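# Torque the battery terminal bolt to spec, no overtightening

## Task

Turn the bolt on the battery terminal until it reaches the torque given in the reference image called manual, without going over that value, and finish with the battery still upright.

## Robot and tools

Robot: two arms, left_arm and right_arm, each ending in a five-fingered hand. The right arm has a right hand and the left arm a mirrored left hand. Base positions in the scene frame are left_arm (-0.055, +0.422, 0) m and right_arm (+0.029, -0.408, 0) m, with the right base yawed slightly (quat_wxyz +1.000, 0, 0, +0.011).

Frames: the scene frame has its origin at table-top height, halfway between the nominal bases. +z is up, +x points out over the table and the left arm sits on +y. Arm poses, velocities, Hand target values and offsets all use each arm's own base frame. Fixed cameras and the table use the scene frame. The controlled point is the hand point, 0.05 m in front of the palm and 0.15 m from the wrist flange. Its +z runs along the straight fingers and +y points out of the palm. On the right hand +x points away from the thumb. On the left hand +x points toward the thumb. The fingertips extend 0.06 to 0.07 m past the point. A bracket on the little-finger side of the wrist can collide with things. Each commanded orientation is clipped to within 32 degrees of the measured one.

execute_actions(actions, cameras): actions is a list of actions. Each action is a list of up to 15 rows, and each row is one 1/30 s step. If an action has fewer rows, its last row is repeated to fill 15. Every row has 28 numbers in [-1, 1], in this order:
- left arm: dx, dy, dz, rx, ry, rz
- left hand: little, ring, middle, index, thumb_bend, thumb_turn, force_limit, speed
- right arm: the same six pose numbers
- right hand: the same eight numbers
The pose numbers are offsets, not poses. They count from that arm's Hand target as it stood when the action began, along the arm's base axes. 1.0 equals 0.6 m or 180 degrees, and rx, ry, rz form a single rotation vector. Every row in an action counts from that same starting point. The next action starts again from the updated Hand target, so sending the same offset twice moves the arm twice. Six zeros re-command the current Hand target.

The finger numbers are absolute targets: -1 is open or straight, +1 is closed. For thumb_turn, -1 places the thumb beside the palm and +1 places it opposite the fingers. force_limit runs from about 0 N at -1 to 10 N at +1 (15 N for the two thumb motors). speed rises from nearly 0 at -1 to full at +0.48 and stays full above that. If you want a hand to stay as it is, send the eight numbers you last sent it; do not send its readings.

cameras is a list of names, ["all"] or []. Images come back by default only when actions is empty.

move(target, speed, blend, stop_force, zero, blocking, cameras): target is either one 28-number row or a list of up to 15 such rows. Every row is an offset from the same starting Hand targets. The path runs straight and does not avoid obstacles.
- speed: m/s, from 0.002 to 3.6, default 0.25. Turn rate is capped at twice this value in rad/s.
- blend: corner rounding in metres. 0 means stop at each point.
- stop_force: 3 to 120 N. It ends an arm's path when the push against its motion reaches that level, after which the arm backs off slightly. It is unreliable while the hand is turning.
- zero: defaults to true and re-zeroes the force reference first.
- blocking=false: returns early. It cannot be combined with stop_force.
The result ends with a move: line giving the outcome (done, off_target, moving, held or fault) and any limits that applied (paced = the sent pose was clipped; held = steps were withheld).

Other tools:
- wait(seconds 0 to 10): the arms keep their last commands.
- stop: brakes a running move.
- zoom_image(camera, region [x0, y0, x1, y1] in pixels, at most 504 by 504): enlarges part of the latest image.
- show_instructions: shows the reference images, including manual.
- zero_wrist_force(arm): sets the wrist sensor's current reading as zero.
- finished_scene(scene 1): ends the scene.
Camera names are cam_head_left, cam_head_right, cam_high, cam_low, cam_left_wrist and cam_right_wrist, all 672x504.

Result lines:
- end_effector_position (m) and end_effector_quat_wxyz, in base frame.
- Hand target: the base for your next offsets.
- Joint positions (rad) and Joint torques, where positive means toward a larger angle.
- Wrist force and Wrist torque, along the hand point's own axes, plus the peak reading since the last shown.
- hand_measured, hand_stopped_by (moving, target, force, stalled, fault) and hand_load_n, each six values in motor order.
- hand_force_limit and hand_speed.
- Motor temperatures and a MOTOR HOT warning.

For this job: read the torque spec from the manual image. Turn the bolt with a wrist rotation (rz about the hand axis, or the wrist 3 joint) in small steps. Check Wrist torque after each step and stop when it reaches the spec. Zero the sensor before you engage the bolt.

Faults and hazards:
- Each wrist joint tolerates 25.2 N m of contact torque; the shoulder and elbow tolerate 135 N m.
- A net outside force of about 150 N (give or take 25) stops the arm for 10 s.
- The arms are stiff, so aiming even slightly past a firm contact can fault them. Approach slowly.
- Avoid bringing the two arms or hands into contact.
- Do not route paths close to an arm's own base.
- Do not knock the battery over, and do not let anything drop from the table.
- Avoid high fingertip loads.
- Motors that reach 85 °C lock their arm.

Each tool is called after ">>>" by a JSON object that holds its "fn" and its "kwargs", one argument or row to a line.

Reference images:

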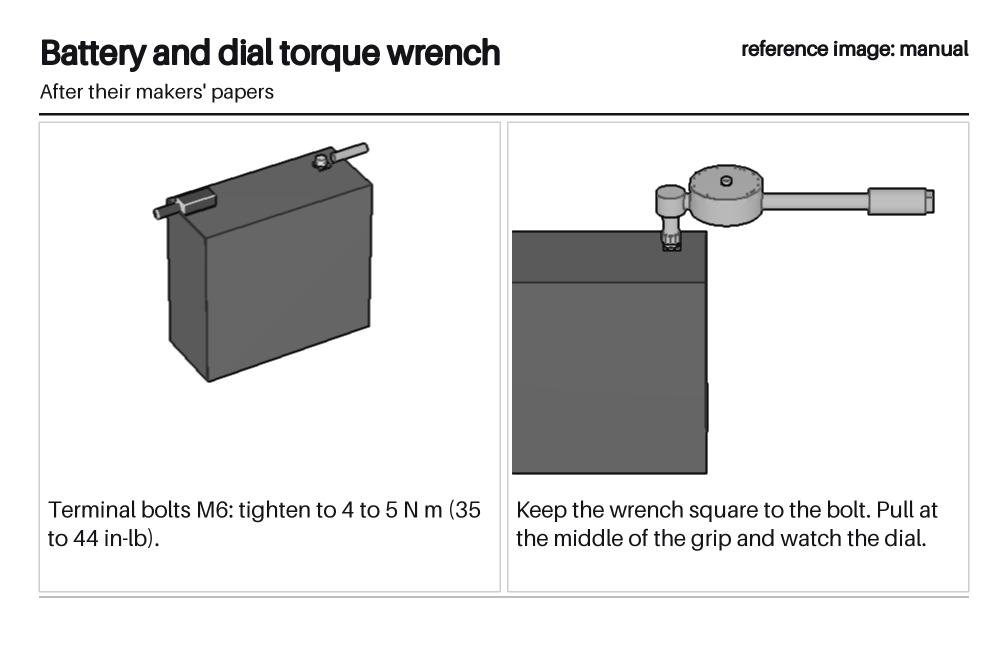

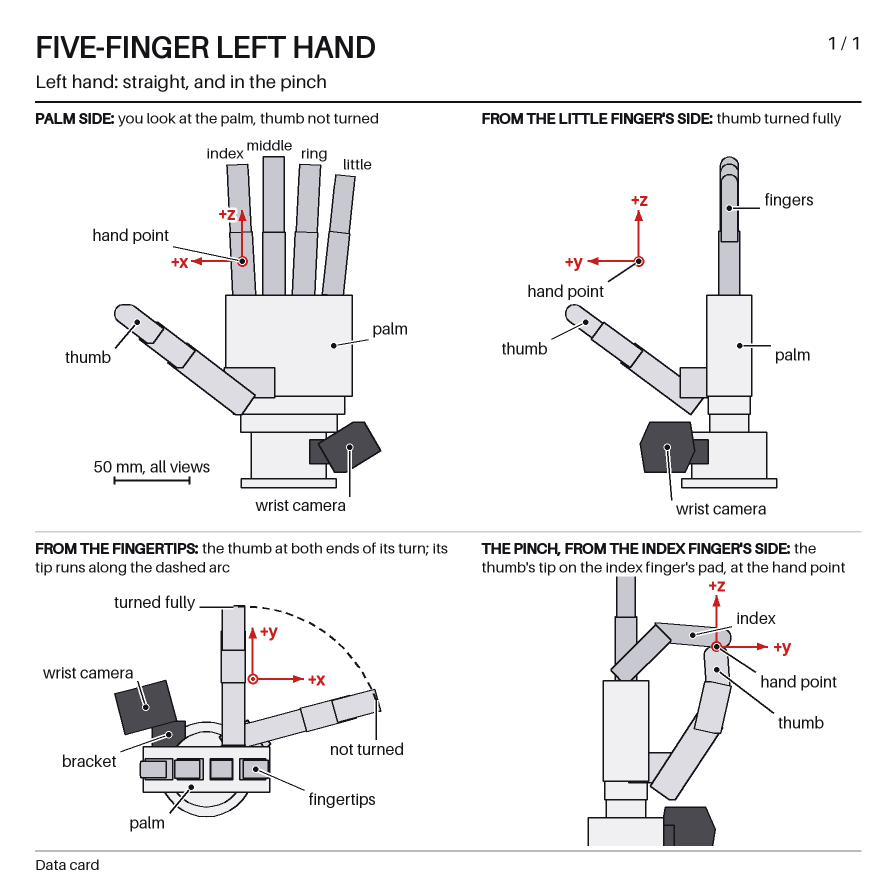

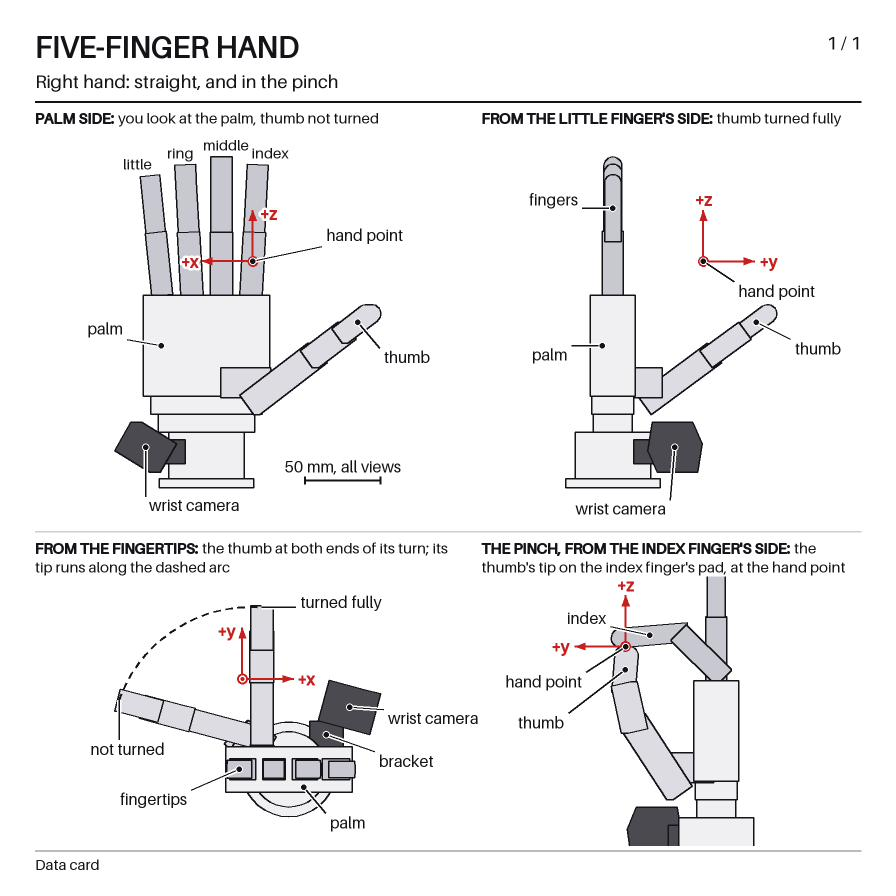

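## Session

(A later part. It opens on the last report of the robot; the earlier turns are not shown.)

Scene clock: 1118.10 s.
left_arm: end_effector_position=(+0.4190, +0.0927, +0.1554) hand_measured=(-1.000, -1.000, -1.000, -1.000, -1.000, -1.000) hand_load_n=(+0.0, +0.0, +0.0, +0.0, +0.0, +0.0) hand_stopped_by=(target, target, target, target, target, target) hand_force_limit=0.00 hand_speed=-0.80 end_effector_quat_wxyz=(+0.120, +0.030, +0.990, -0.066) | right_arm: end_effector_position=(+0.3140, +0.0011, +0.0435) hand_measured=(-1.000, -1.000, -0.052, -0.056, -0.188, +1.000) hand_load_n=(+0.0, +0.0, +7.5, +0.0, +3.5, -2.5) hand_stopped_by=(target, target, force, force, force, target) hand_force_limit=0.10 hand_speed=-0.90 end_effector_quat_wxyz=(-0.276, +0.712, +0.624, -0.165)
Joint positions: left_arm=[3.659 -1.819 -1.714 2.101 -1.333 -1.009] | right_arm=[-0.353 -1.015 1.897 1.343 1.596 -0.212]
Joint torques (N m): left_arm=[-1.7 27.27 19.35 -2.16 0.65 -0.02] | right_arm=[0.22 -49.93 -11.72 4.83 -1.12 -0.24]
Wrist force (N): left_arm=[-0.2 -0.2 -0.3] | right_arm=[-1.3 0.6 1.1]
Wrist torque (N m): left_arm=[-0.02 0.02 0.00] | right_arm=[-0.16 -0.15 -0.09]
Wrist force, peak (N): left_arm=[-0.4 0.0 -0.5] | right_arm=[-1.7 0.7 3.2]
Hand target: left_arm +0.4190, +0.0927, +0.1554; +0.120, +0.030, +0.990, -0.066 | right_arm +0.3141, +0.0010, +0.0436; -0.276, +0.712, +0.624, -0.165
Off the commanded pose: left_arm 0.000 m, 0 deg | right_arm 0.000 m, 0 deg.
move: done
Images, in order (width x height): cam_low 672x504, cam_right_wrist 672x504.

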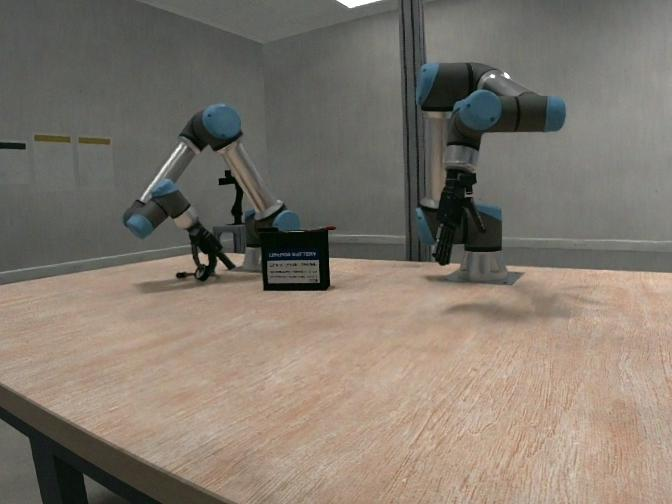

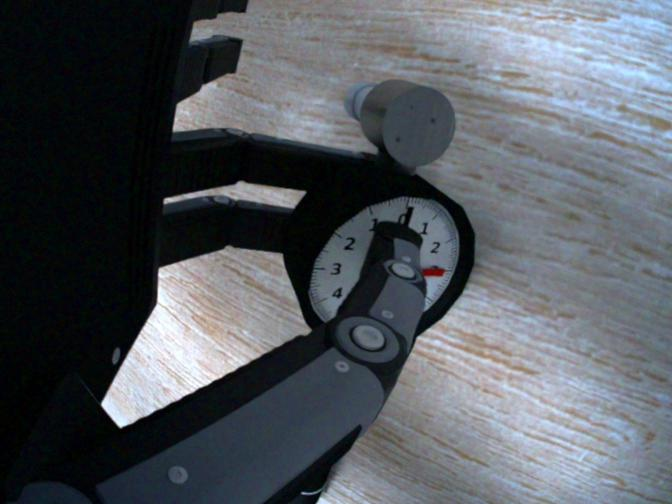

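>>> {"fn": "move", "kwargs": {
  "target": [
    [0,0,0,0,0,0,-1,-1,-1,-1,-1,-1,0,-0.8,0,0,-0.006,0,0,0,-1,-1,0.0,0.0,-0.15,1,0.1,-0.9],
    [0,0,0,0,0,0,-1,-1,-1,-1,-1,-1,0,-0.8,0,0,-0.006,0,0,0,-1,-1,-0.2,-0.2,-0.3,1,-0.3,-0.8]
  ],
  "speed": 0.03,
  "cameras": ["cam_right_wrist"]
}}

>>> {"fn": "move", "kwargs": {
  "target": [0,0,0,0,0,0,-1,-1,-1,-1,-1,-1,0,-0.8,0,0,0,0,0,0,-1,-1,-0.6,-0.6,-0.7,1,-0.3,-0.6],
  "speed": 0.03,
  "cameras": ["cam_right_wrist","cam_low"]
}}

>>> {"fn": "zoom_image", "kwargs": {
  "camera": "cam_low",
  "region": [160, 210, 260, 290]
}}

Scene clock: 1125.03 s.
left_arm: end_effector_position=(+0.4190, +0.0927, +0.1554) hand_measured=(-1.000, -1.000, -1.000, -1.000, -1.000, -1.000) hand_load_n=(+0.0, +0.0, -0.5, +0.0, +0.0, +0.0) hand_stopped_by=(target, target, target, target, target, target) hand_force_limit=0.00 hand_speed=-0.80 end_effector_quat_wxyz=(+0.120, +0.030, +0.990, -0.066) | right_arm: end_effector_position=(+0.3141, +0.0010, +0.0400) hand_measured=(-1.000, -1.000, -0.200, -0.200, -0.300, +1.000) hand_load_n=(+0.0, +0.0, +0.0, +0.0, +0.0, +0.0) hand_stopped_by=(target, target, target, target, target, target) hand_force_limit=-0.30 hand_speed=-0.80 end_effector_quat_wxyz=(-0.276, +0.712, +0.624, -0.165)
Joint positions: left_arm=[3.659 -1.819 -1.714 2.101 -1.333 -1.009] | right_arm=[-0.353 -1.008 1.898 1.335 1.596 -0.212]
Joint torques (N m): left_arm=[0 28.6 19.2 -2.3 0.49 -0.23] | right_arm=[1.86 -40.86 -9.46 4.08 1.51 -0.2]
Wrist force (N): left_arm=[-0.2 -0.3 0.0] | right_arm=[-1.3 -1.8 0.1]
Wrist torque (N m): left_arm=[-0.05 0.03 0.00] | right_arm=[-0.19 0.07 -0.12]
Wrist force, peak (N): left_arm=[-0.1 -0.1 -0.6] | right_arm=[4.5 -18.8 -12.6]
Hand target: left_arm +0.4190, +0.0927, +0.1554; +0.120, +0.030, +0.990, -0.066 | right_arm +0.3141, +0.0010, +0.0400; -0.276, +0.712, +0.624, -0.165
Off the commanded pose: left_arm 0.000 m, 0 deg | right_arm 0.000 m, 0 deg.
move: done
Images, in order (width x height): cam_right_wrist 672x504.

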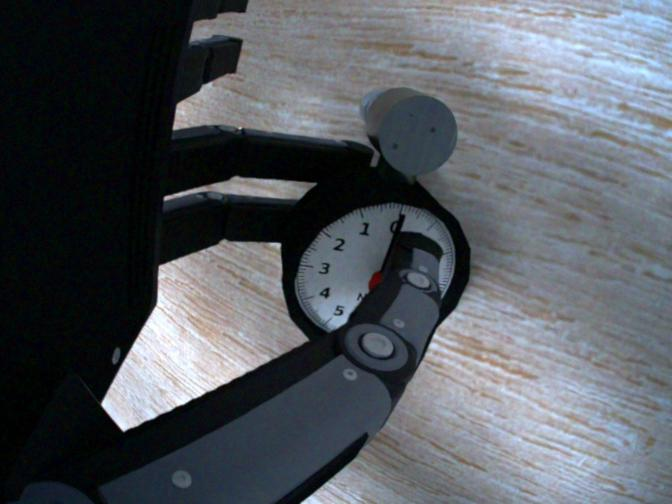

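Scene clock: 1126.00 s.
left_arm: end_effector_position=(+0.4190, +0.0927, +0.1554) hand_measured=(-1.000, -1.000, -1.000, -1.000, -1.000, -1.000) hand_load_n=(+0.0, +0.0, +0.5, +0.0, +0.0, +0.0) hand_stopped_by=(target, target, target, target, target, target) hand_force_limit=0.00 hand_speed=-0.80 end_effector_quat_wxyz=(+0.120, +0.030, +0.990, -0.066) | right_arm: end_effector_position=(+0.3141, +0.0010, +0.0400) hand_measured=(-1.000, -1.000, -0.600, -0.600, -0.700, +1.000) hand_load_n=(+0.0, +0.0, +0.0, +0.5, +0.0, +0.0) hand_stopped_by=(target, target, target, target, target, target) hand_force_limit=-0.30 hand_speed=-0.60 end_effector_quat_wxyz=(-0.276, +0.712, +0.624, -0.165)
Joint positions: left_arm=[3.659 -1.819 -1.714 2.101 -1.333 -1.009] | right_arm=[-0.353 -1.009 1.898 1.335 1.596 -0.212]
Joint torques (N m): left_arm=[-1.74 28.44 18.54 -2.32 0.7 -0.02] | right_arm=[2.46 -47.61 -11.56 2.32 0.35 -0.19]
Wrist force (N): left_arm=[-0.2 0.0 -0.1] | right_arm=[-1.5 -2.1 0.0]
Wrist torque (N m): left_arm=[0.01 0.03 -0.01] | right_arm=[-0.23 0.10 -0.13]
Wrist force, peak (N): left_arm=[-0.3 -0.2 -0.2] | right_arm=[-1.7 -2.1 0.0]
Hand target: left_arm +0.4190, +0.0927, +0.1554; +0.120, +0.030, +0.990, -0.066 | right_arm +0.3141, +0.0010, +0.0400; -0.276, +0.712, +0.624, -0.165
Off the commanded pose: left_arm 0.000 m, 0 deg | right_arm 0.000 m, 0 deg.
move: done
Images, in order (width x height): cam_low 672x504, cam_right_wrist 672x504.

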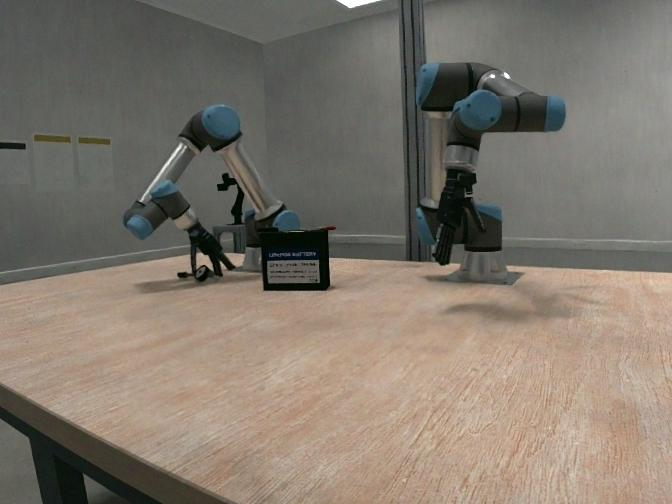

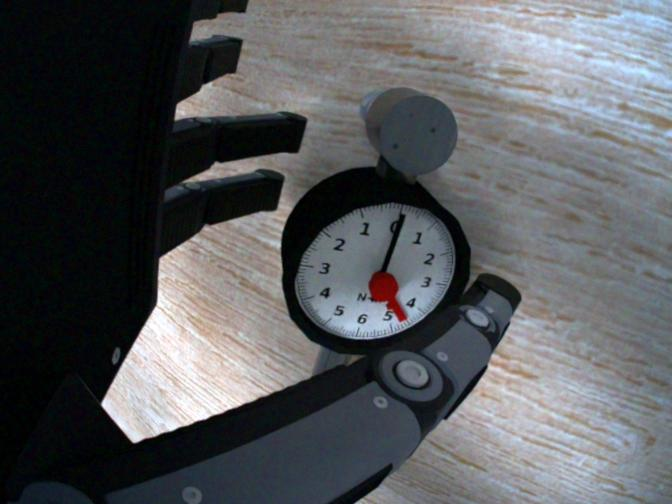

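Scaled by 5.040.

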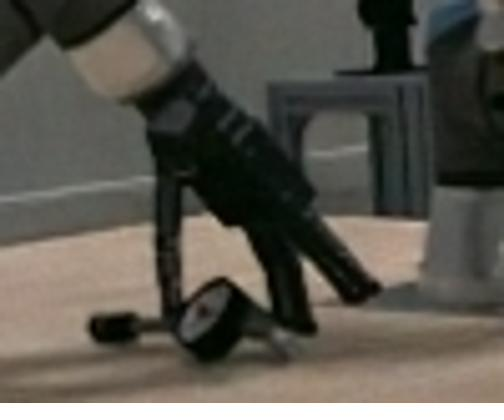

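>>> {"fn": "move", "kwargs": {
  "target": [
    [0,0,0,0,0,0,-1,-1,-1,-1,-1,-1,0,-0.8,0,0,0,0,0,0,-1,-1,-0.6,-0.6,-1,1,-0.3,-0.3],
    [0,0,0,0,0,0,-1,-1,-1,-1,-1,-1,0,-0.8,-0.0063,-0.0238,-0.0058,0,0,0,-1,-1,-0.6,-0.6,-1,1,-0.3,-0.3],
    [0,0,0,0,0,0,-1,-1,-1,-1,-1,-1,0,-0.8,-0.0063,-0.0238,-0.0058,0,0,0,-1,-1,-0.5,-0.5,-0.25,1,-0.7,-0.8]
  ],
  "speed": 0.06,
  "cameras": ["cam_right_wrist"]
}}

>>> {"fn": "wait", "kwargs": {
  "seconds": 1,
  "cameras": ["cam_right_wrist","cam_low"]
}}

>>> {"fn": "zoom_image", "kwargs": {
  "camera": "cam_low",
  "region": [160, 210, 260, 290]
}}

Scene clock: 1151.57 s.
left_arm: end_effector_position=(+0.4190, +0.0927, +0.1554) hand_measured=(-1.000, -1.000, -1.000, -1.000, -1.000, -1.000) hand_load_n=(+0.0, +0.0, +0.5, +0.0, +0.0, +0.0) hand_stopped_by=(target, target, target, target, target, target) hand_force_limit=0.00 hand_speed=-0.80 end_effector_quat_wxyz=(+0.120, +0.030, +0.990, -0.066) | right_arm: end_effector_position=(+0.3103, -0.0132, +0.0365) hand_measured=(-1.000, -1.000, -0.500, -0.500, -0.250, +1.000) hand_load_n=(+0.0, +0.0, +0.0, +0.0, +0.5, +0.0) hand_stopped_by=(target, target, target, target, target, target) hand_force_limit=-0.70 hand_speed=-0.80 end_effector_quat_wxyz=(-0.276, +0.712, +0.624, -0.165)
Joint positions: left_arm=[3.659 -1.819 -1.714 2.101 -1.333 -1.009] | right_arm=[-0.39 -1.007 1.909 1.321 1.619 -0.242]
Joint torques (N m): left_arm=[0.45 27.77 18.77 -2.3 0.7 -0.24] | right_arm=[8.75 -42.04 -13.7 3.06 -1.29 1.41]
Wrist force (N): left_arm=[-0.1 0.3 -0.1] | right_arm=[-1.8 -1.4 -0.3]
Wrist torque (N m): left_arm=[0.05 0.02 -0.01] | right_arm=[-0.21 0.12 -0.01]
Wrist force, peak (N): left_arm=[-0.3 0.0 -0.5] | right_arm=[-1.7 -2.1 0.2]
Hand target: left_arm +0.4190, +0.0927, +0.1554; +0.120, +0.030, +0.990, -0.066 | right_arm +0.3103, -0.0132, +0.0365; -0.276, +0.712, +0.624, -0.165
Off the commanded pose: left_arm 0.000 m, 0 deg | right_arm 0.000 m, 0 deg.
move: done
Images, in order (width x height): cam_right_wrist 672x504.

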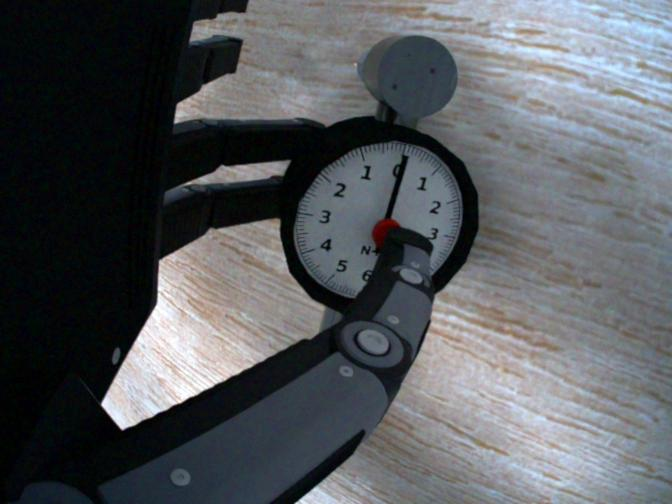

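Scene clock: 1152.57 s.
left_arm: end_effector_position=(+0.4190, +0.0927, +0.1554) hand_measured=(-1.000, -1.000, -1.000, -1.000, -1.000, -1.000) hand_load_n=(+0.0, +0.0, +0.0, +0.0, +0.0, +0.5) hand_stopped_by=(target, target, target, target, target, target) hand_force_limit=0.00 hand_speed=-0.80 end_effector_quat_wxyz=(+0.120, +0.030, +0.990, -0.066) | right_arm: end_effector_position=(+0.3103, -0.0132, +0.0365) hand_measured=(-1.000, -1.000, -0.500, -0.500, -0.250, +1.000) hand_load_n=(+0.0, +0.0, +0.0, +0.0, +0.5, +0.5) hand_stopped_by=(target, target, target, target, target, target) hand_force_limit=-0.70 hand_speed=-0.80 end_effector_quat_wxyz=(-0.276, +0.712, +0.624, -0.165)
Joint positions: left_arm=[3.659 -1.819 -1.714 2.101 -1.333 -1.009] | right_arm=[-0.39 -1.007 1.909 1.321 1.619 -0.242]
Joint torques (N m): left_arm=[-0.65 26.9 19.88 -2.43 0.63 0.05] | right_arm=[8.3 -46.18 -11.53 2.71 -0.99 1.33]
Wrist force (N): left_arm=[-0.2 0.0 -0.1] | right_arm=[-1.8 -1.0 -0.6]
Wrist torque (N m): left_arm=[0.01 0.03 -0.01] | right_arm=[-0.14 0.13 0.00]
Wrist force, peak (N): left_arm=[-0.2 0.2 -0.5] | right_arm=[-2.0 -1.4 -0.6]
Hand target: left_arm +0.4190, +0.0927, +0.1554; +0.120, +0.030, +0.990, -0.066 | right_arm +0.3103, -0.0132, +0.0365; -0.276, +0.712, +0.624, -0.165
Off the commanded pose: left_arm 0.000 m, 0 deg | right_arm 0.000 m, 0 deg.
wait: 1.00 s; at rest by 0.17 s
Images, in order (width x height): cam_low 672x504, cam_right_wrist 672x504.

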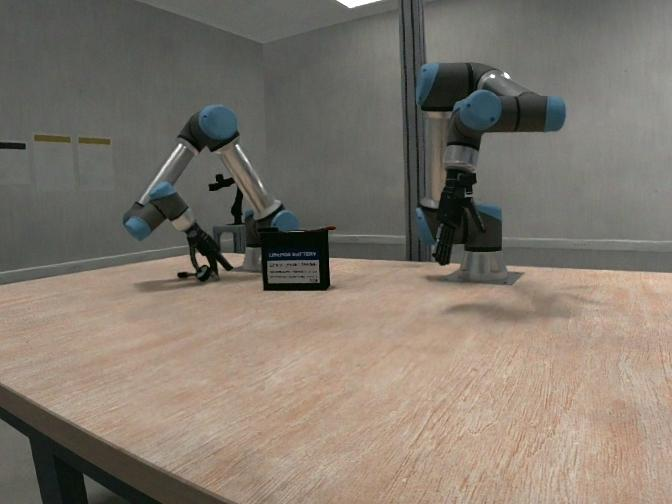

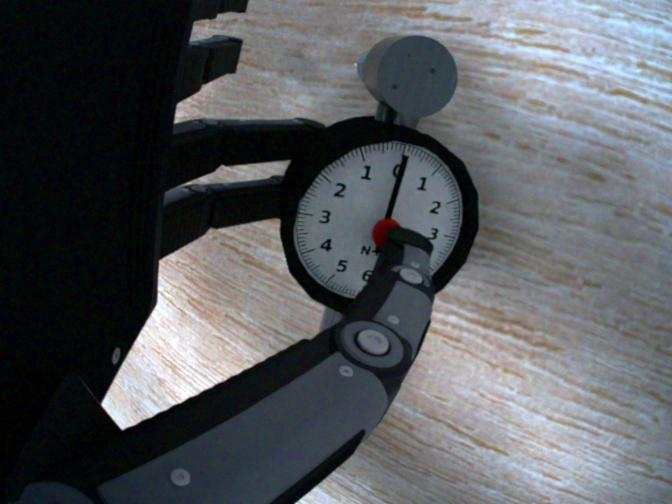

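Scaled by 5.040.

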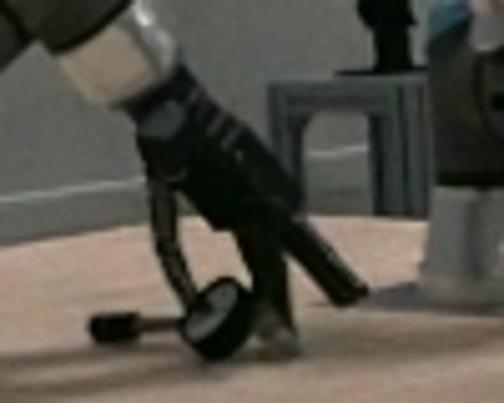

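>>> {"fn": "move", "kwargs": {
  "target": [
    [0,0,0,0,0,0,-1,-1,-1,-1,-1,-1,0,-0.8,0,0,0,0,0,0,-1,-1,-0.15,-0.15,-0.2,1,-0.5,-0.85],
    [0,0,0,0,0,0,-1,-1,-1,-1,-1,-1,0,-0.8,0,0,0,0,0,0,-1,-1,-0.06,-0.06,-0.2,1,0.2,-0.9]
  ],
  "speed": 0.06,
  "cameras": ["cam_right_wrist"]
}}

>>> {"fn": "wait", "kwargs": {
  "seconds": 1.5,
  "cameras": ["cam_right_wrist","cam_low"]
}}

>>> {"fn": "zoom_image", "kwargs": {
  "camera": "cam_low",
  "region": [160, 210, 260, 290]
}}

Scene clock: 1159.27 s.
left_arm: end_effector_position=(+0.4190, +0.0927, +0.1554) hand_measured=(-1.000, -1.000, -1.000, -1.000, -1.000, -1.000) hand_load_n=(+0.0, +0.0, +0.0, +0.0, +0.0, +0.0) hand_stopped_by=(target, target, target, target, target, target) hand_force_limit=0.00 hand_speed=-0.80 end_effector_quat_wxyz=(+0.120, +0.030, +0.990, -0.066) | right_arm: end_effector_position=(+0.3103, -0.0132, +0.0365) hand_measured=(-1.000, -1.000, -0.102, -0.062, -0.204, +1.000) hand_load_n=(+0.0, +0.0, +3.0, +4.0, +12.5, +1.5) hand_stopped_by=(target, target, force, target, target, target) hand_force_limit=0.20 hand_speed=-0.90 end_effector_quat_wxyz=(-0.276, +0.712, +0.624, -0.165)
Joint positions: left_arm=[3.659 -1.819 -1.714 2.101 -1.333 -1.009] | right_arm=[-0.39 -1.007 1.909 1.321 1.619 -0.242]
Joint torques (N m): left_arm=[-1.6 27.81 19.63 -2.37 0.66 0.01] | right_arm=[8.39 -44.41 -7.16 1.74 0.53 1.15]
Wrist force (N): left_arm=[0.0 0.2 -0.2] | right_arm=[-1.3 -4.5 -5.4]
Wrist torque (N m): left_arm=[0.04 0.00 -0.01] | right_arm=[-0.39 0.20 -0.02]
Wrist force, peak (N): left_arm=[0.0 0.0 -0.7] | right_arm=[-1.4 -4.6 -5.8]
Hand target: left_arm +0.4190, +0.0927, +0.1554; +0.120, +0.030, +0.990, -0.066 | right_arm +0.3103, -0.0132, +0.0365; -0.276, +0.712, +0.624, -0.165
Off the commanded pose: left_arm 0.000 m, 0 deg | right_arm 0.000 m, 0 deg.
move: done
Images, in order (width x height): cam_right_wrist 672x504.

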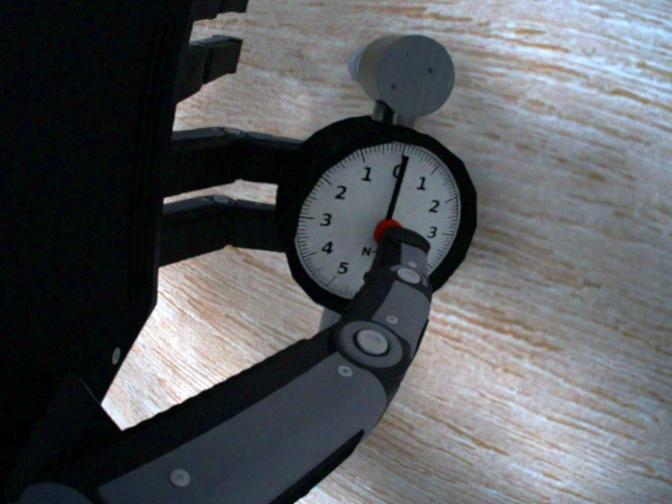

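Scene clock: 1160.77 s.
left_arm: end_effector_position=(+0.4190, +0.0927, +0.1554) hand_measured=(-1.000, -1.000, -1.000, -1.000, -1.000, -1.000) hand_load_n=(+0.0, +0.0, +0.0, +0.0, +0.0, +0.0) hand_stopped_by=(target, target, target, target, target, target) hand_force_limit=0.00 hand_speed=-0.80 end_effector_quat_wxyz=(+0.120, +0.030, +0.990, -0.066) | right_arm: end_effector_position=(+0.3103, -0.0132, +0.0365) hand_measured=(-1.000, -1.000, -0.102, -0.062, -0.204, +1.000) hand_load_n=(+0.0, +0.0, +3.0, +4.0, +13.0, +1.5) hand_stopped_by=(target, target, force, target, target, target) hand_force_limit=0.20 hand_speed=-0.90 end_effector_quat_wxyz=(-0.276, +0.712, +0.624, -0.165)
Joint positions: left_arm=[3.659 -1.819 -1.714 2.101 -1.333 -1.009] | right_arm=[-0.39 -1.007 1.909 1.321 1.619 -0.242]
Joint torques (N m): left_arm=[-1.42 27.22 19.28 -2.44 0.71 0.02] | right_arm=[8.14 -37.38 -7.68 1.8 0.92 1.06]
Wrist force (N): left_arm=[-0.1 -0.2 -0.3] | right_arm=[-1.4 -4.7 -5.6]
Wrist torque (N m): left_arm=[-0.02 0.01 0.00] | right_arm=[-0.41 0.24 -0.04]
Wrist force, peak (N): left_arm=[-0.5 0.1 -0.2] | right_arm=[-1.4 -5.0 -5.6]
Hand target: left_arm +0.4190, +0.0927, +0.1554; +0.120, +0.030, +0.990, -0.066 | right_arm +0.3103, -0.0132, +0.0365; -0.276, +0.712, +0.624, -0.165
Off the commanded pose: left_arm 0.000 m, 0 deg | right_arm 0.000 m, 0 deg.
wait: 1.50 s; at rest by 0.17 s
Images, in order (width x height): cam_low 672x504, cam_right_wrist 672x504.

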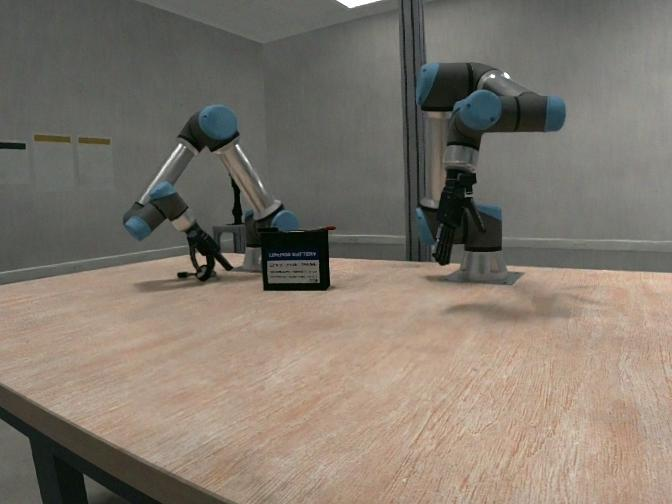

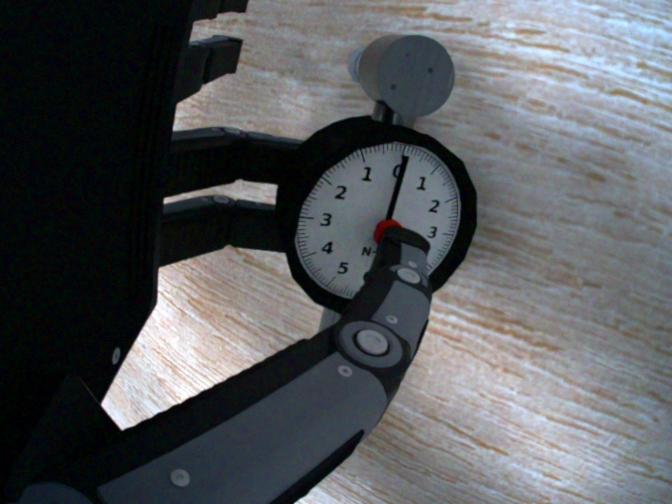

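Scaled by 5.040.

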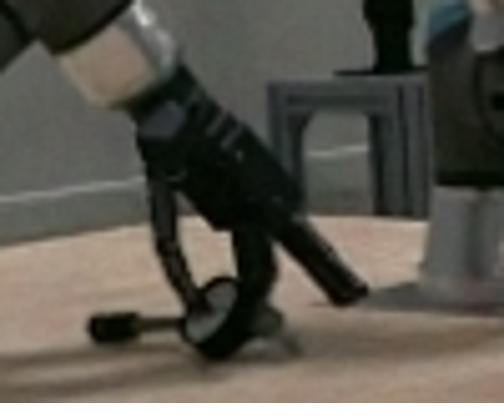

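>>> {"fn": "move", "kwargs": {
  "target": [
    [0,0,0,0,0,0,-1,-1,-1,-1,-1,-1,0,-0.8,0,0,0.005,0,0,0,-1,-1,-0.06,-0.06,-0.2,1,0.2,-0.9],
    [0,0,0,0,0,0,-1,-1,-1,-1,-1,-1,0,-0.8,0,0,0.005,0,0,0,-1,-1,0.02,0.02,-0.2,1,0.4,-0.9],
    [0,0,0,0,0,0,-1,-1,-1,-1,-1,-1,0,-0.8,0,0,0.018,0,0,0,-1,-1,0.02,0.02,-0.2,1,0.4,-0.9]
  ],
  "speed": 0.03,
  "cameras": ["cam_right_wrist","cam_low"]
}}

>>> {"fn": "zoom_image", "kwargs": {
  "camera": "cam_low",
  "region": [160, 210, 260, 290]
}}

Scene clock: 1168.27 s.
left_arm: end_effector_position=(+0.4190, +0.0927, +0.1554) hand_measured=(-1.000, -1.000, -1.000, -1.000, -1.000, -1.000) hand_load_n=(+0.0, +0.0, +0.0, +0.0, +0.0, +0.0) hand_stopped_by=(target, target, target, target, target, target) hand_force_limit=0.00 hand_speed=-0.80 end_effector_quat_wxyz=(+0.120, +0.030, +0.990, -0.066) | right_arm: end_effector_position=(+0.3103, -0.0133, +0.0475) hand_measured=(-1.000, -1.000, -0.068, -0.046, -0.204, +1.000) hand_load_n=(+0.0, +0.0, +7.5, +6.5, +8.5, +2.0) hand_stopped_by=(target, target, force, force, target, target) hand_force_limit=0.40 hand_speed=-0.90 end_effector_quat_wxyz=(-0.275, +0.712, +0.624, -0.165)
Joint positions: left_arm=[3.659 -1.819 -1.714 2.101 -1.333 -1.009] | right_arm=[-0.39 -1.028 1.905 1.346 1.619 -0.242]
Joint torques (N m): left_arm=[-0.62 27.33 19 -2.29 0.41 0.06] | right_arm=[8.07 -25.56 -11.76 1.84 0.95 0.88]
Wrist force (N): left_arm=[-0.4 -0.1 0.0] | right_arm=[-2.3 1.3 3.3]
Wrist torque (N m): left_arm=[-0.01 0.05 -0.01] | right_arm=[-0.10 0.16 -0.02]
Wrist force, peak (N): left_arm=[-0.4 0.1 -0.5] | right_arm=[-1.3 -5.1 -5.7]
Hand target: left_arm +0.4190, +0.0927, +0.1554; +0.120, +0.030, +0.990, -0.066 | right_arm +0.3103, -0.0132, +0.0473; -0.276, +0.712, +0.624, -0.165
Off the commanded pose: left_arm 0.000 m, 0 deg | right_arm 0.000 m, 0 deg.
move: done
Images, in order (width x height): cam_low 672x504, cam_right_wrist 672x504.

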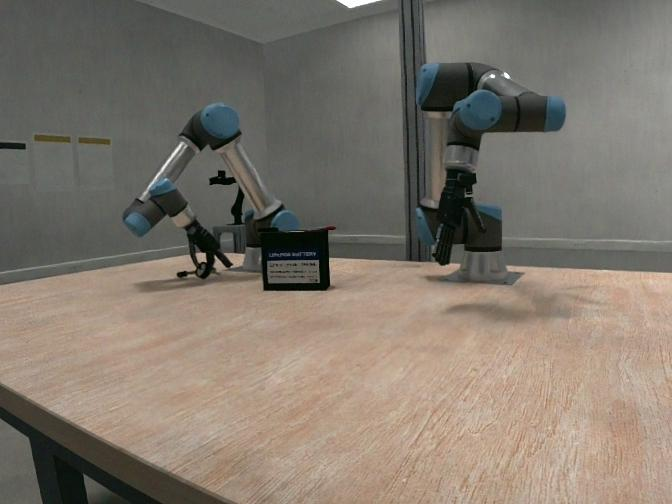

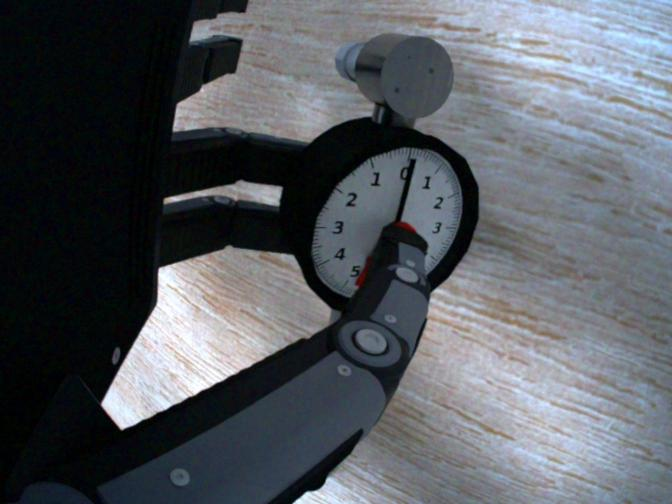

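Scaled by 5.040.

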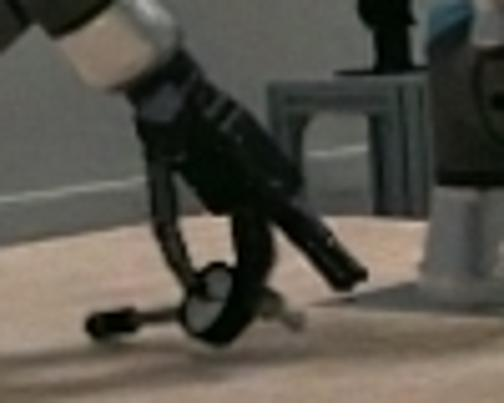

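>>> {"fn": "move", "kwargs": {
  "target": [0,0,0,0,0,0,-1,-1,-1,-1,-1,-1,0,-0.8,0,0,0.06,0,0,0,-1,-1,0.02,0.02,-0.2,1,0.4,-0.9],
  "speed": 0.04,
  "cameras": ["cam_right_wrist","cam_low"]
}}

>>> {"fn": "zoom_image", "kwargs": {
  "camera": "cam_low",
  "region": [160, 210, 260, 290]
}}

Scene clock: 1173.67 s.
left_arm: end_effector_position=(+0.4190, +0.0927, +0.1554) hand_measured=(-1.000, -1.000, -1.000, -1.000, -1.000, -1.000) hand_load_n=(+0.0, +0.0, +0.0, +0.0, +0.0, +0.0) hand_stopped_by=(target, target, target, target, target, target) hand_force_limit=0.00 hand_speed=-0.80 end_effector_quat_wxyz=(+0.120, +0.030, +0.990, -0.066) | right_arm: end_effector_position=(+0.3104, -0.0133, +0.0834) hand_measured=(-1.000, -1.000, -0.066, -0.044, -0.200, +1.000) hand_load_n=(+0.0, +0.5, +0.0, +0.0, +0.0, +0.0) hand_stopped_by=(target, target, force, force, target, target) hand_force_limit=0.40 hand_speed=-0.90 end_effector_quat_wxyz=(-0.275, +0.712, +0.624, -0.165) end_effector_velocity=(+0.000, +0.000, -0.002) end_effector_angular_velocity=(-0.001, -0.002, +0.001)
Joint positions: left_arm=[3.659 -1.819 -1.714 2.101 -1.333 -1.009] | right_arm=[-0.39 -1.095 1.887 1.431 1.619 -0.242]
Joint velocities: left_arm=[within noise] | right_arm=[0 0.002 0.001 -0.005 0.001 0]
Joint torques (N m): left_arm=[-2.28 27.19 18.87 -2.44 0.6 -0.26] | right_arm=[5.59 -20.34 -6.03 1.14 1.02 0.54]
Wrist force (N): left_arm=[-0.2 -0.2 -0.4] | right_arm=[-1.7 -1.7 0.2]
Wrist torque (N m): left_arm=[-0.01 0.02 0.00] | right_arm=[-0.16 0.12 -0.02]
Wrist force, peak (N): left_arm=[-0.3 0.0 -0.7] | right_arm=[-2.2 2.1 3.7]
Hand target: left_arm +0.4190, +0.0927, +0.1554; +0.120, +0.030, +0.990, -0.066 | right_arm +0.3103, -0.0132, +0.0833; -0.276, +0.712, +0.624, -0.165
Off the commanded pose: left_arm 0.000 m, 0 deg | right_arm 0.000 m, 0 deg.
move: done
Images, in order (width x height): cam_low 672x504, cam_right_wrist 672x504.

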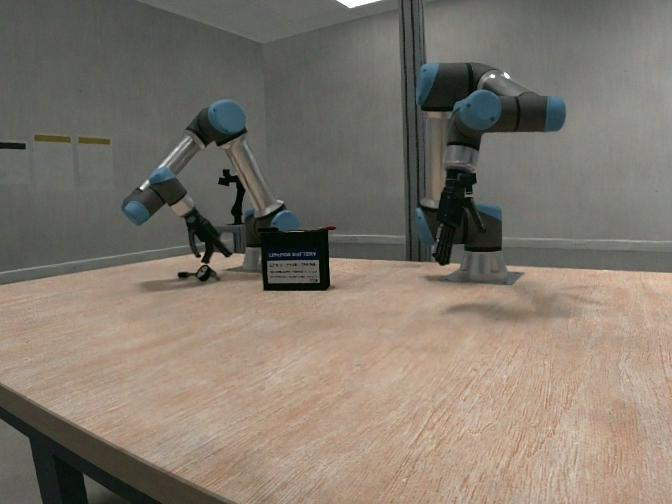

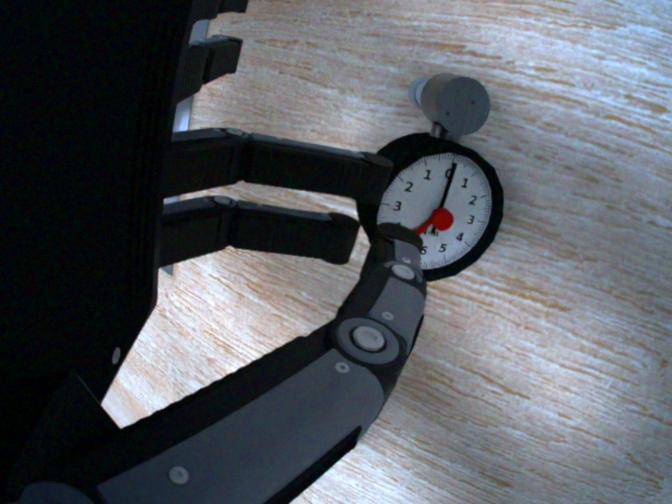

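Scaled by 5.040.

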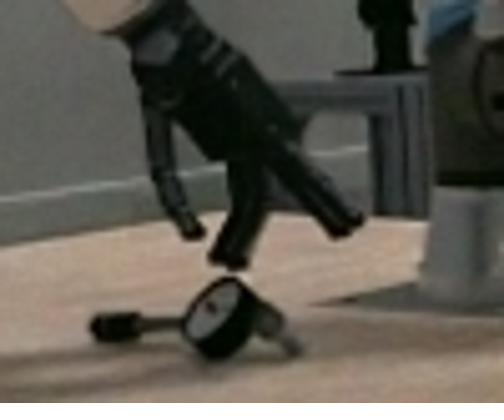

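>>> {"fn": "move", "kwargs": {
  "target": [
    [0,0,0,0,0,0,-1,-1,-1,-1,-1,-1,0,-0.8,0.03,0,0.04,0,0,0,-1,-1,-0.6,-0.6,-1,1,-0.3,0],
    [0,0,0,0,0,0,-1,-1,-1,-1,-1,-1,0,-0.8,0.05,0,0.06,0,0,0,-1,-1,-1,-1,-1,-0.2,-0.3,0]
  ],
  "speed": 0.15,
  "cameras": ["cam_right_wrist"]
}}

>>> {"fn": "zoom_image", "kwargs": {
  "camera": "cam_right_wrist",
  "region": [250, 50, 670, 500]
}}

Scene clock: 1264.50 s.
left_arm: end_effector_position=(+0.4190, +0.0927, +0.1554) hand_measured=(-1.000, -1.000, -1.000, -1.000, -1.000, -1.000) hand_load_n=(+0.0, +0.0, +0.0, +0.0, +0.0, +0.0) hand_stopped_by=(target, target, target, target, target, target) hand_force_limit=0.00 hand_speed=-0.80 end_effector_quat_wxyz=(+0.120, +0.030, +0.990, -0.066) | right_arm: end_effector_position=(+0.3403, -0.0133, +0.1193) hand_measured=(-1.000, -1.000, -1.000, -1.000, -1.000, -0.200) hand_load_n=(+0.0, +0.0, +0.0, +0.0, +0.0, +0.0) hand_stopped_by=(target, target, target, target, target, target) hand_force_limit=-0.30 hand_speed=0.00 end_effector_quat_wxyz=(-0.276, +0.712, +0.624, -0.165)
Joint positions: left_arm=[3.659 -1.819 -1.714 2.101 -1.333 -1.009] | right_arm=[-0.363 -1.096 1.766 1.554 1.602 -0.221]
Joint torques (N m): left_arm=[-2.11 27.63 18.73 -2.5 0.49 -0.1] | right_arm=[-7.72 -47.59 -17.38 3.92 -0.63 -1.35]
Wrist force (N): left_arm=[0.0 0.2 -0.4] | right_arm=[-1.3 -2.1 0.1]
Wrist torque (N m): left_arm=[0.05 -0.01 0.00] | right_arm=[-0.22 0.07 -0.10]
Wrist force, peak (N): left_arm=[0.2 -0.2 -0.6] | right_arm=[-1.8 -2.3 1.5]
Hand target: left_arm +0.4190, +0.0927, +0.1554; +0.120, +0.030, +0.990, -0.066 | right_arm +0.3403, -0.0132, +0.1193; -0.276, +0.712, +0.624, -0.165
Off the commanded pose: left_arm 0.000 m, 0 deg | right_arm 0.000 m, 0 deg.
move: done
Images, in order (width x height): cam_right_wrist 672x504.

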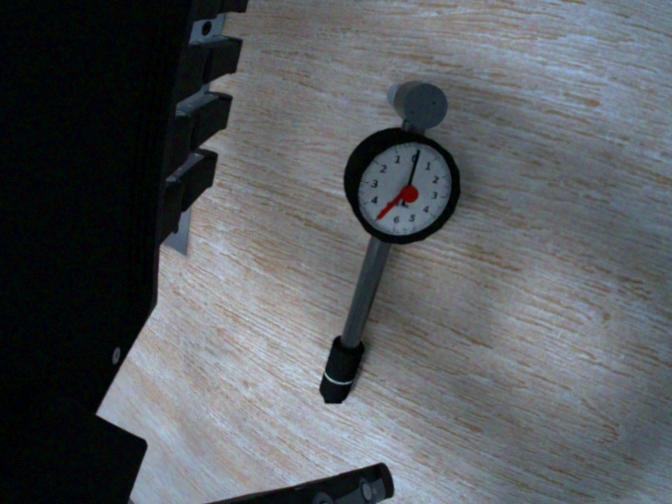

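Scaled by 1.120 from the camera's 672x504 image, which has a finer 960x720 frame.

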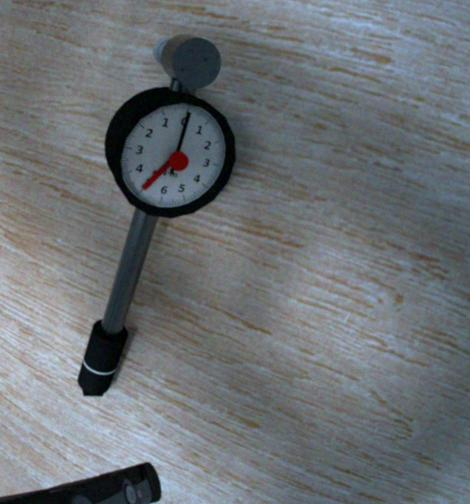

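>>> {"fn": "move", "kwargs": {
  "target": [
    [0,0,0,0,0,0,-1,-1,-1,-1,-1,-1,0,-0.8,0,0,0,-0.0072,-0.0081,0.0393,-1,-1,-1,-1,-1,1,-0.3,0],
    [0,0,0,0,0,0,-1,-1,-1,-1,-1,-1,0,-0.8,-0.035,0.0208,-0.1035,-0.0072,-0.0081,0.0393,-1,-1,-0.6,-0.6,-1,1,-0.3,0]
  ],
  "speed": 0.12,
  "cameras": ["cam_right_wrist"]
}}

Scene clock: 1296.27 s.
left_arm: end_effector_position=(+0.4190, +0.0927, +0.1554) hand_measured=(-1.000, -1.000, -1.000, -1.000, -1.000, -1.000) hand_load_n=(+0.0, +0.0, +0.0, +0.0, +0.0, +0.0) hand_stopped_by=(target, target, target, target, target, target) hand_force_limit=0.00 hand_speed=-0.80 end_effector_quat_wxyz=(+0.120, +0.030, +0.990, -0.066) | right_arm: end_effector_position=(+0.3193, -0.0008, +0.0572) hand_measured=(-1.000, -1.000, -0.600, -0.600, -1.000, +1.000) hand_load_n=(+0.0, +0.0, +0.0, +0.0, +0.0, +0.0) hand_stopped_by=(target, target, target, target, target, target) hand_force_limit=-0.30 hand_speed=0.00 end_effector_quat_wxyz=(-0.249, +0.678, +0.668, -0.180)
Joint positions: left_arm=[3.659 -1.819 -1.714 2.101 -1.333 -1.009] | right_arm=[-0.315 -1.049 1.885 1.354 1.657 -0.274]
Joint torques (N m): left_arm=[-1.98 26.78 17.96 -2.51 0.39 -0.03] | right_arm=[-8.49 -46.86 -6.36 1.66 1.34 -0.89]
Wrist force (N): left_arm=[0.1 -0.1 0.0] | right_arm=[-1.8 -1.5 0.0]
Wrist torque (N m): left_arm=[-0.01 -0.02 0.01] | right_arm=[-0.15 0.14 -0.14]
Wrist force, peak (N): left_arm=[0.1 0.3 -0.5] | right_arm=[-1.7 -2.2 -0.9]
Hand target: left_arm +0.4190, +0.0927, +0.1554; +0.120, +0.030, +0.990, -0.066 | right_arm +0.3193, -0.0008, +0.0572; -0.249, +0.678, +0.668, -0.180
Off the commanded pose: left_arm 0.000 m, 0 deg | right_arm 0.000 m, 0 deg.
move: done
Images, in order (width x height): cam_right_wrist 672x504.

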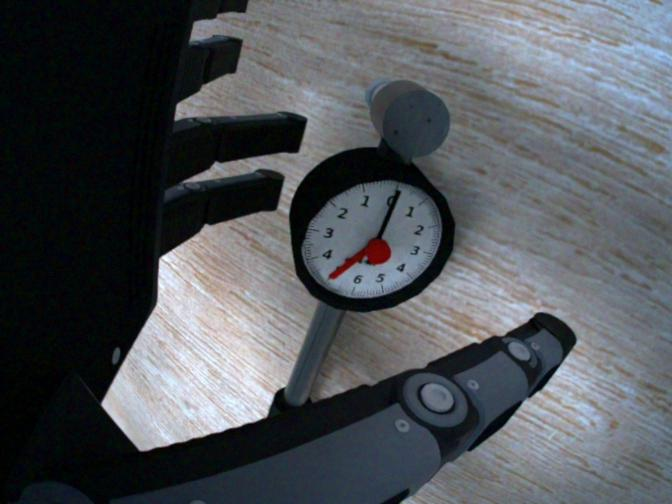

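>>> {"fn": "move", "kwargs": {
  "target": [
    [0,0,0,0,0,0,-1,-1,-1,-1,-1,-1,0,-0.8,-0.024,-0.0003,-0.035,0,0,0,-1,-1,-0.6,-0.6,-1,1,-0.3,0],
    [0,0,0,0,0,0,-1,-1,-1,-1,-1,-1,0,-0.8,-0.024,-0.0003,-0.035,0,0,0,-1,-1,-0.45,-0.45,-0.3,1,-0.7,-0.7]
  ],
  "speed": 0.08,
  "cameras": ["cam_right_wrist"]
}}

Scene clock: 1308.80 s.
left_arm: end_effector_position=(+0.4190, +0.0927, +0.1554) hand_measured=(-1.000, -1.000, -1.000, -1.000, -1.000, -1.000) hand_load_n=(+0.0, +0.0, +0.0, +0.0, +0.0, +0.0) hand_stopped_by=(target, target, target, target, target, target) hand_force_limit=0.00 hand_speed=-0.80 end_effector_quat_wxyz=(+0.120, +0.030, +0.990, -0.066) | right_arm: end_effector_position=(+0.3049, -0.0009, +0.0362) hand_measured=(-1.000, -1.000, -0.450, -0.450, -0.300, +1.000) hand_load_n=(+0.5, +0.0, +0.0, +0.0, +0.0, -0.5) hand_stopped_by=(target, target, target, target, target, target) hand_force_limit=-0.70 hand_speed=-0.70 end_effector_quat_wxyz=(-0.249, +0.678, +0.668, -0.180)
Joint positions: left_arm=[3.659 -1.819 -1.714 2.101 -1.333 -1.009] | right_arm=[-0.328 -1.033 1.939 1.283 1.664 -0.284]
Joint torques (N m): left_arm=[-0.93 29.12 19.39 -2.36 0.86 0.14] | right_arm=[7.7 -46.09 -14.48 1.61 -0.14 0.72]
Wrist force (N): left_arm=[0.1 -0.2 0.1] | right_arm=[-0.7 -1.4 -0.1]
Wrist torque (N m): left_arm=[-0.03 0.00 0.01] | right_arm=[-0.17 0.09 0.04]
Wrist force, peak (N): left_arm=[-0.4 0.0 -0.5] | right_arm=[-1.7 -2.3 0.0]
Hand target: left_arm +0.4190, +0.0927, +0.1554; +0.120, +0.030, +0.990, -0.066 | right_arm +0.3049, -0.0009, +0.0362; -0.249, +0.678, +0.668, -0.180
Off the commanded pose: left_arm 0.000 m, 0 deg | right_arm 0.000 m, 0 deg.
move: done
Images, in order (width x height): cam_right_wrist 672x504.

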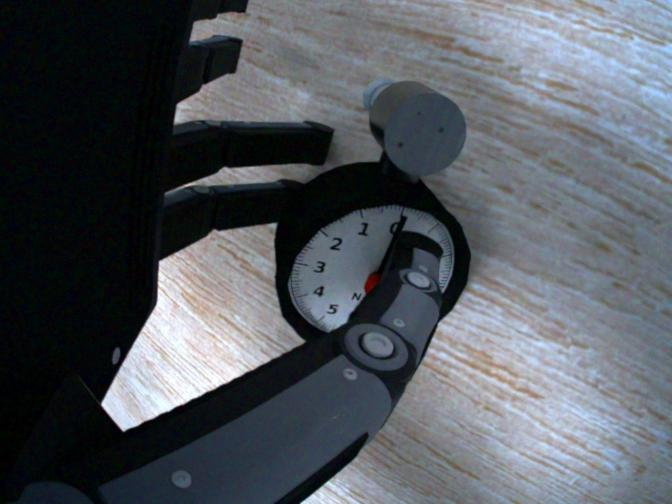

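>>> {"fn": "move", "kwargs": {
  "target": [
    [0,0,0,0,0,0,-1,-1,-1,-1,-1,-1,0,-0.8,0,0,0,0,0,0,-1,-1,-0.45,-0.45,-0.2,1,-0.6,-0.85],
    [0,0,0,0,0,0,-1,-1,-1,-1,-1,-1,0,-0.8,0,0,0,0,0,0,-1,-1,-0.15,-0.15,-0.2,1,-0.6,-0.85],
    [0,0,0,0,0,0,-1,-1,-1,-1,-1,-1,0,-0.8,0,0,0.003,0,0,0,-1,-1,-0.05,-0.05,-0.2,1,0,-0.9]
  ],
  "speed": 0.05,
  "cameras": ["cam_right_wrist","cam_low"]
}}

>>> {"fn": "zoom_image", "kwargs": {
  "camera": "cam_low",
  "region": [160, 210, 260, 290]
}}

Scene clock: 1316.83 s.
left_arm: end_effector_position=(+0.4190, +0.0927, +0.1554) hand_measured=(-1.000, -1.000, -1.000, -1.000, -1.000, -1.000) hand_load_n=(+0.0, +0.0, +0.0, +0.0, +0.0, +0.0) hand_stopped_by=(target, target, target, target, target, target) hand_force_limit=0.00 hand_speed=-0.80 end_effector_quat_wxyz=(+0.120, +0.030, +0.990, -0.066) | right_arm: end_effector_position=(+0.3049, -0.0010, +0.0381) hand_measured=(-1.000, -1.000, -0.050, -0.050, -0.202, +1.000) hand_load_n=(+0.0, +0.0, +0.0, +2.5, +3.5, -1.0) hand_stopped_by=(target, target, target, target, target, target) hand_force_limit=0.00 hand_speed=-0.90 end_effector_quat_wxyz=(-0.249, +0.678, +0.668, -0.180)
Joint positions: left_arm=[3.659 -1.819 -1.714 2.101 -1.333 -1.009] | right_arm=[-0.328 -1.037 1.938 1.287 1.664 -0.284]
Joint torques (N m): left_arm=[-1.03 28.2 19.41 -2.37 0.47 -0.11] | right_arm=[-5.89 -32.22 -12.22 1.39 0.88 0.72]
Wrist force (N): left_arm=[0.0 0.2 -0.2] | right_arm=[-2.5 -1.9 -0.5]
Wrist torque (N m): left_arm=[0.04 0.01 -0.01] | right_arm=[-0.30 0.16 0.00]
Wrist force, peak (N): left_arm=[-0.4 -0.3 -0.4] | right_arm=[-2.1 -3.1 0.0]
Hand target: left_arm +0.4190, +0.0927, +0.1554; +0.120, +0.030, +0.990, -0.066 | right_arm +0.3049, -0.0009, +0.0380; -0.249, +0.678, +0.668, -0.180
Off the commanded pose: left_arm 0.000 m, 0 deg | right_arm 0.000 m, 0 deg.
move: done
Images, in order (width x height): cam_low 672x504, cam_right_wrist 672x504.

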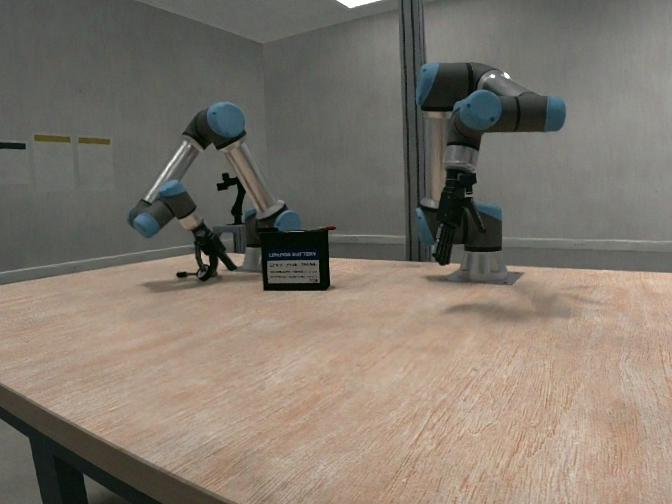

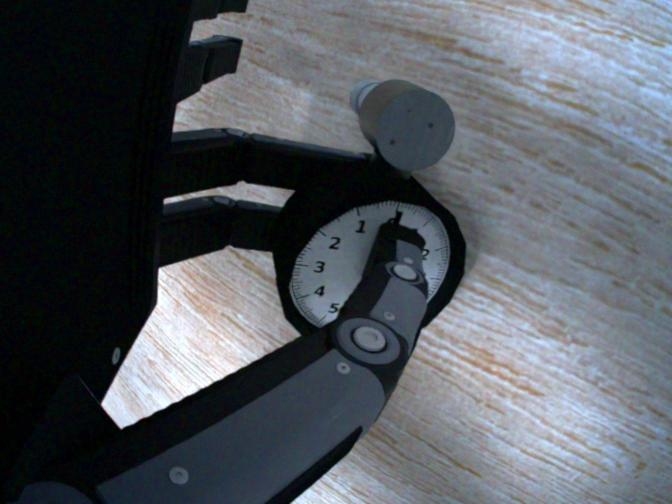

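Scaled by 5.040.

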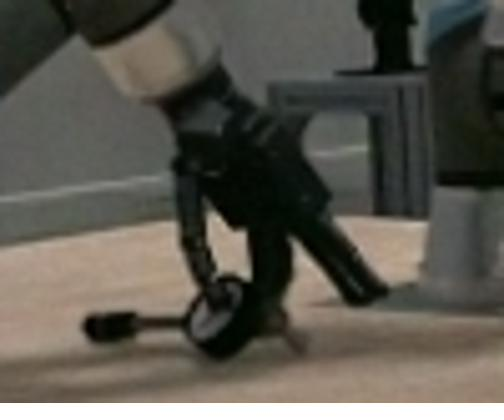

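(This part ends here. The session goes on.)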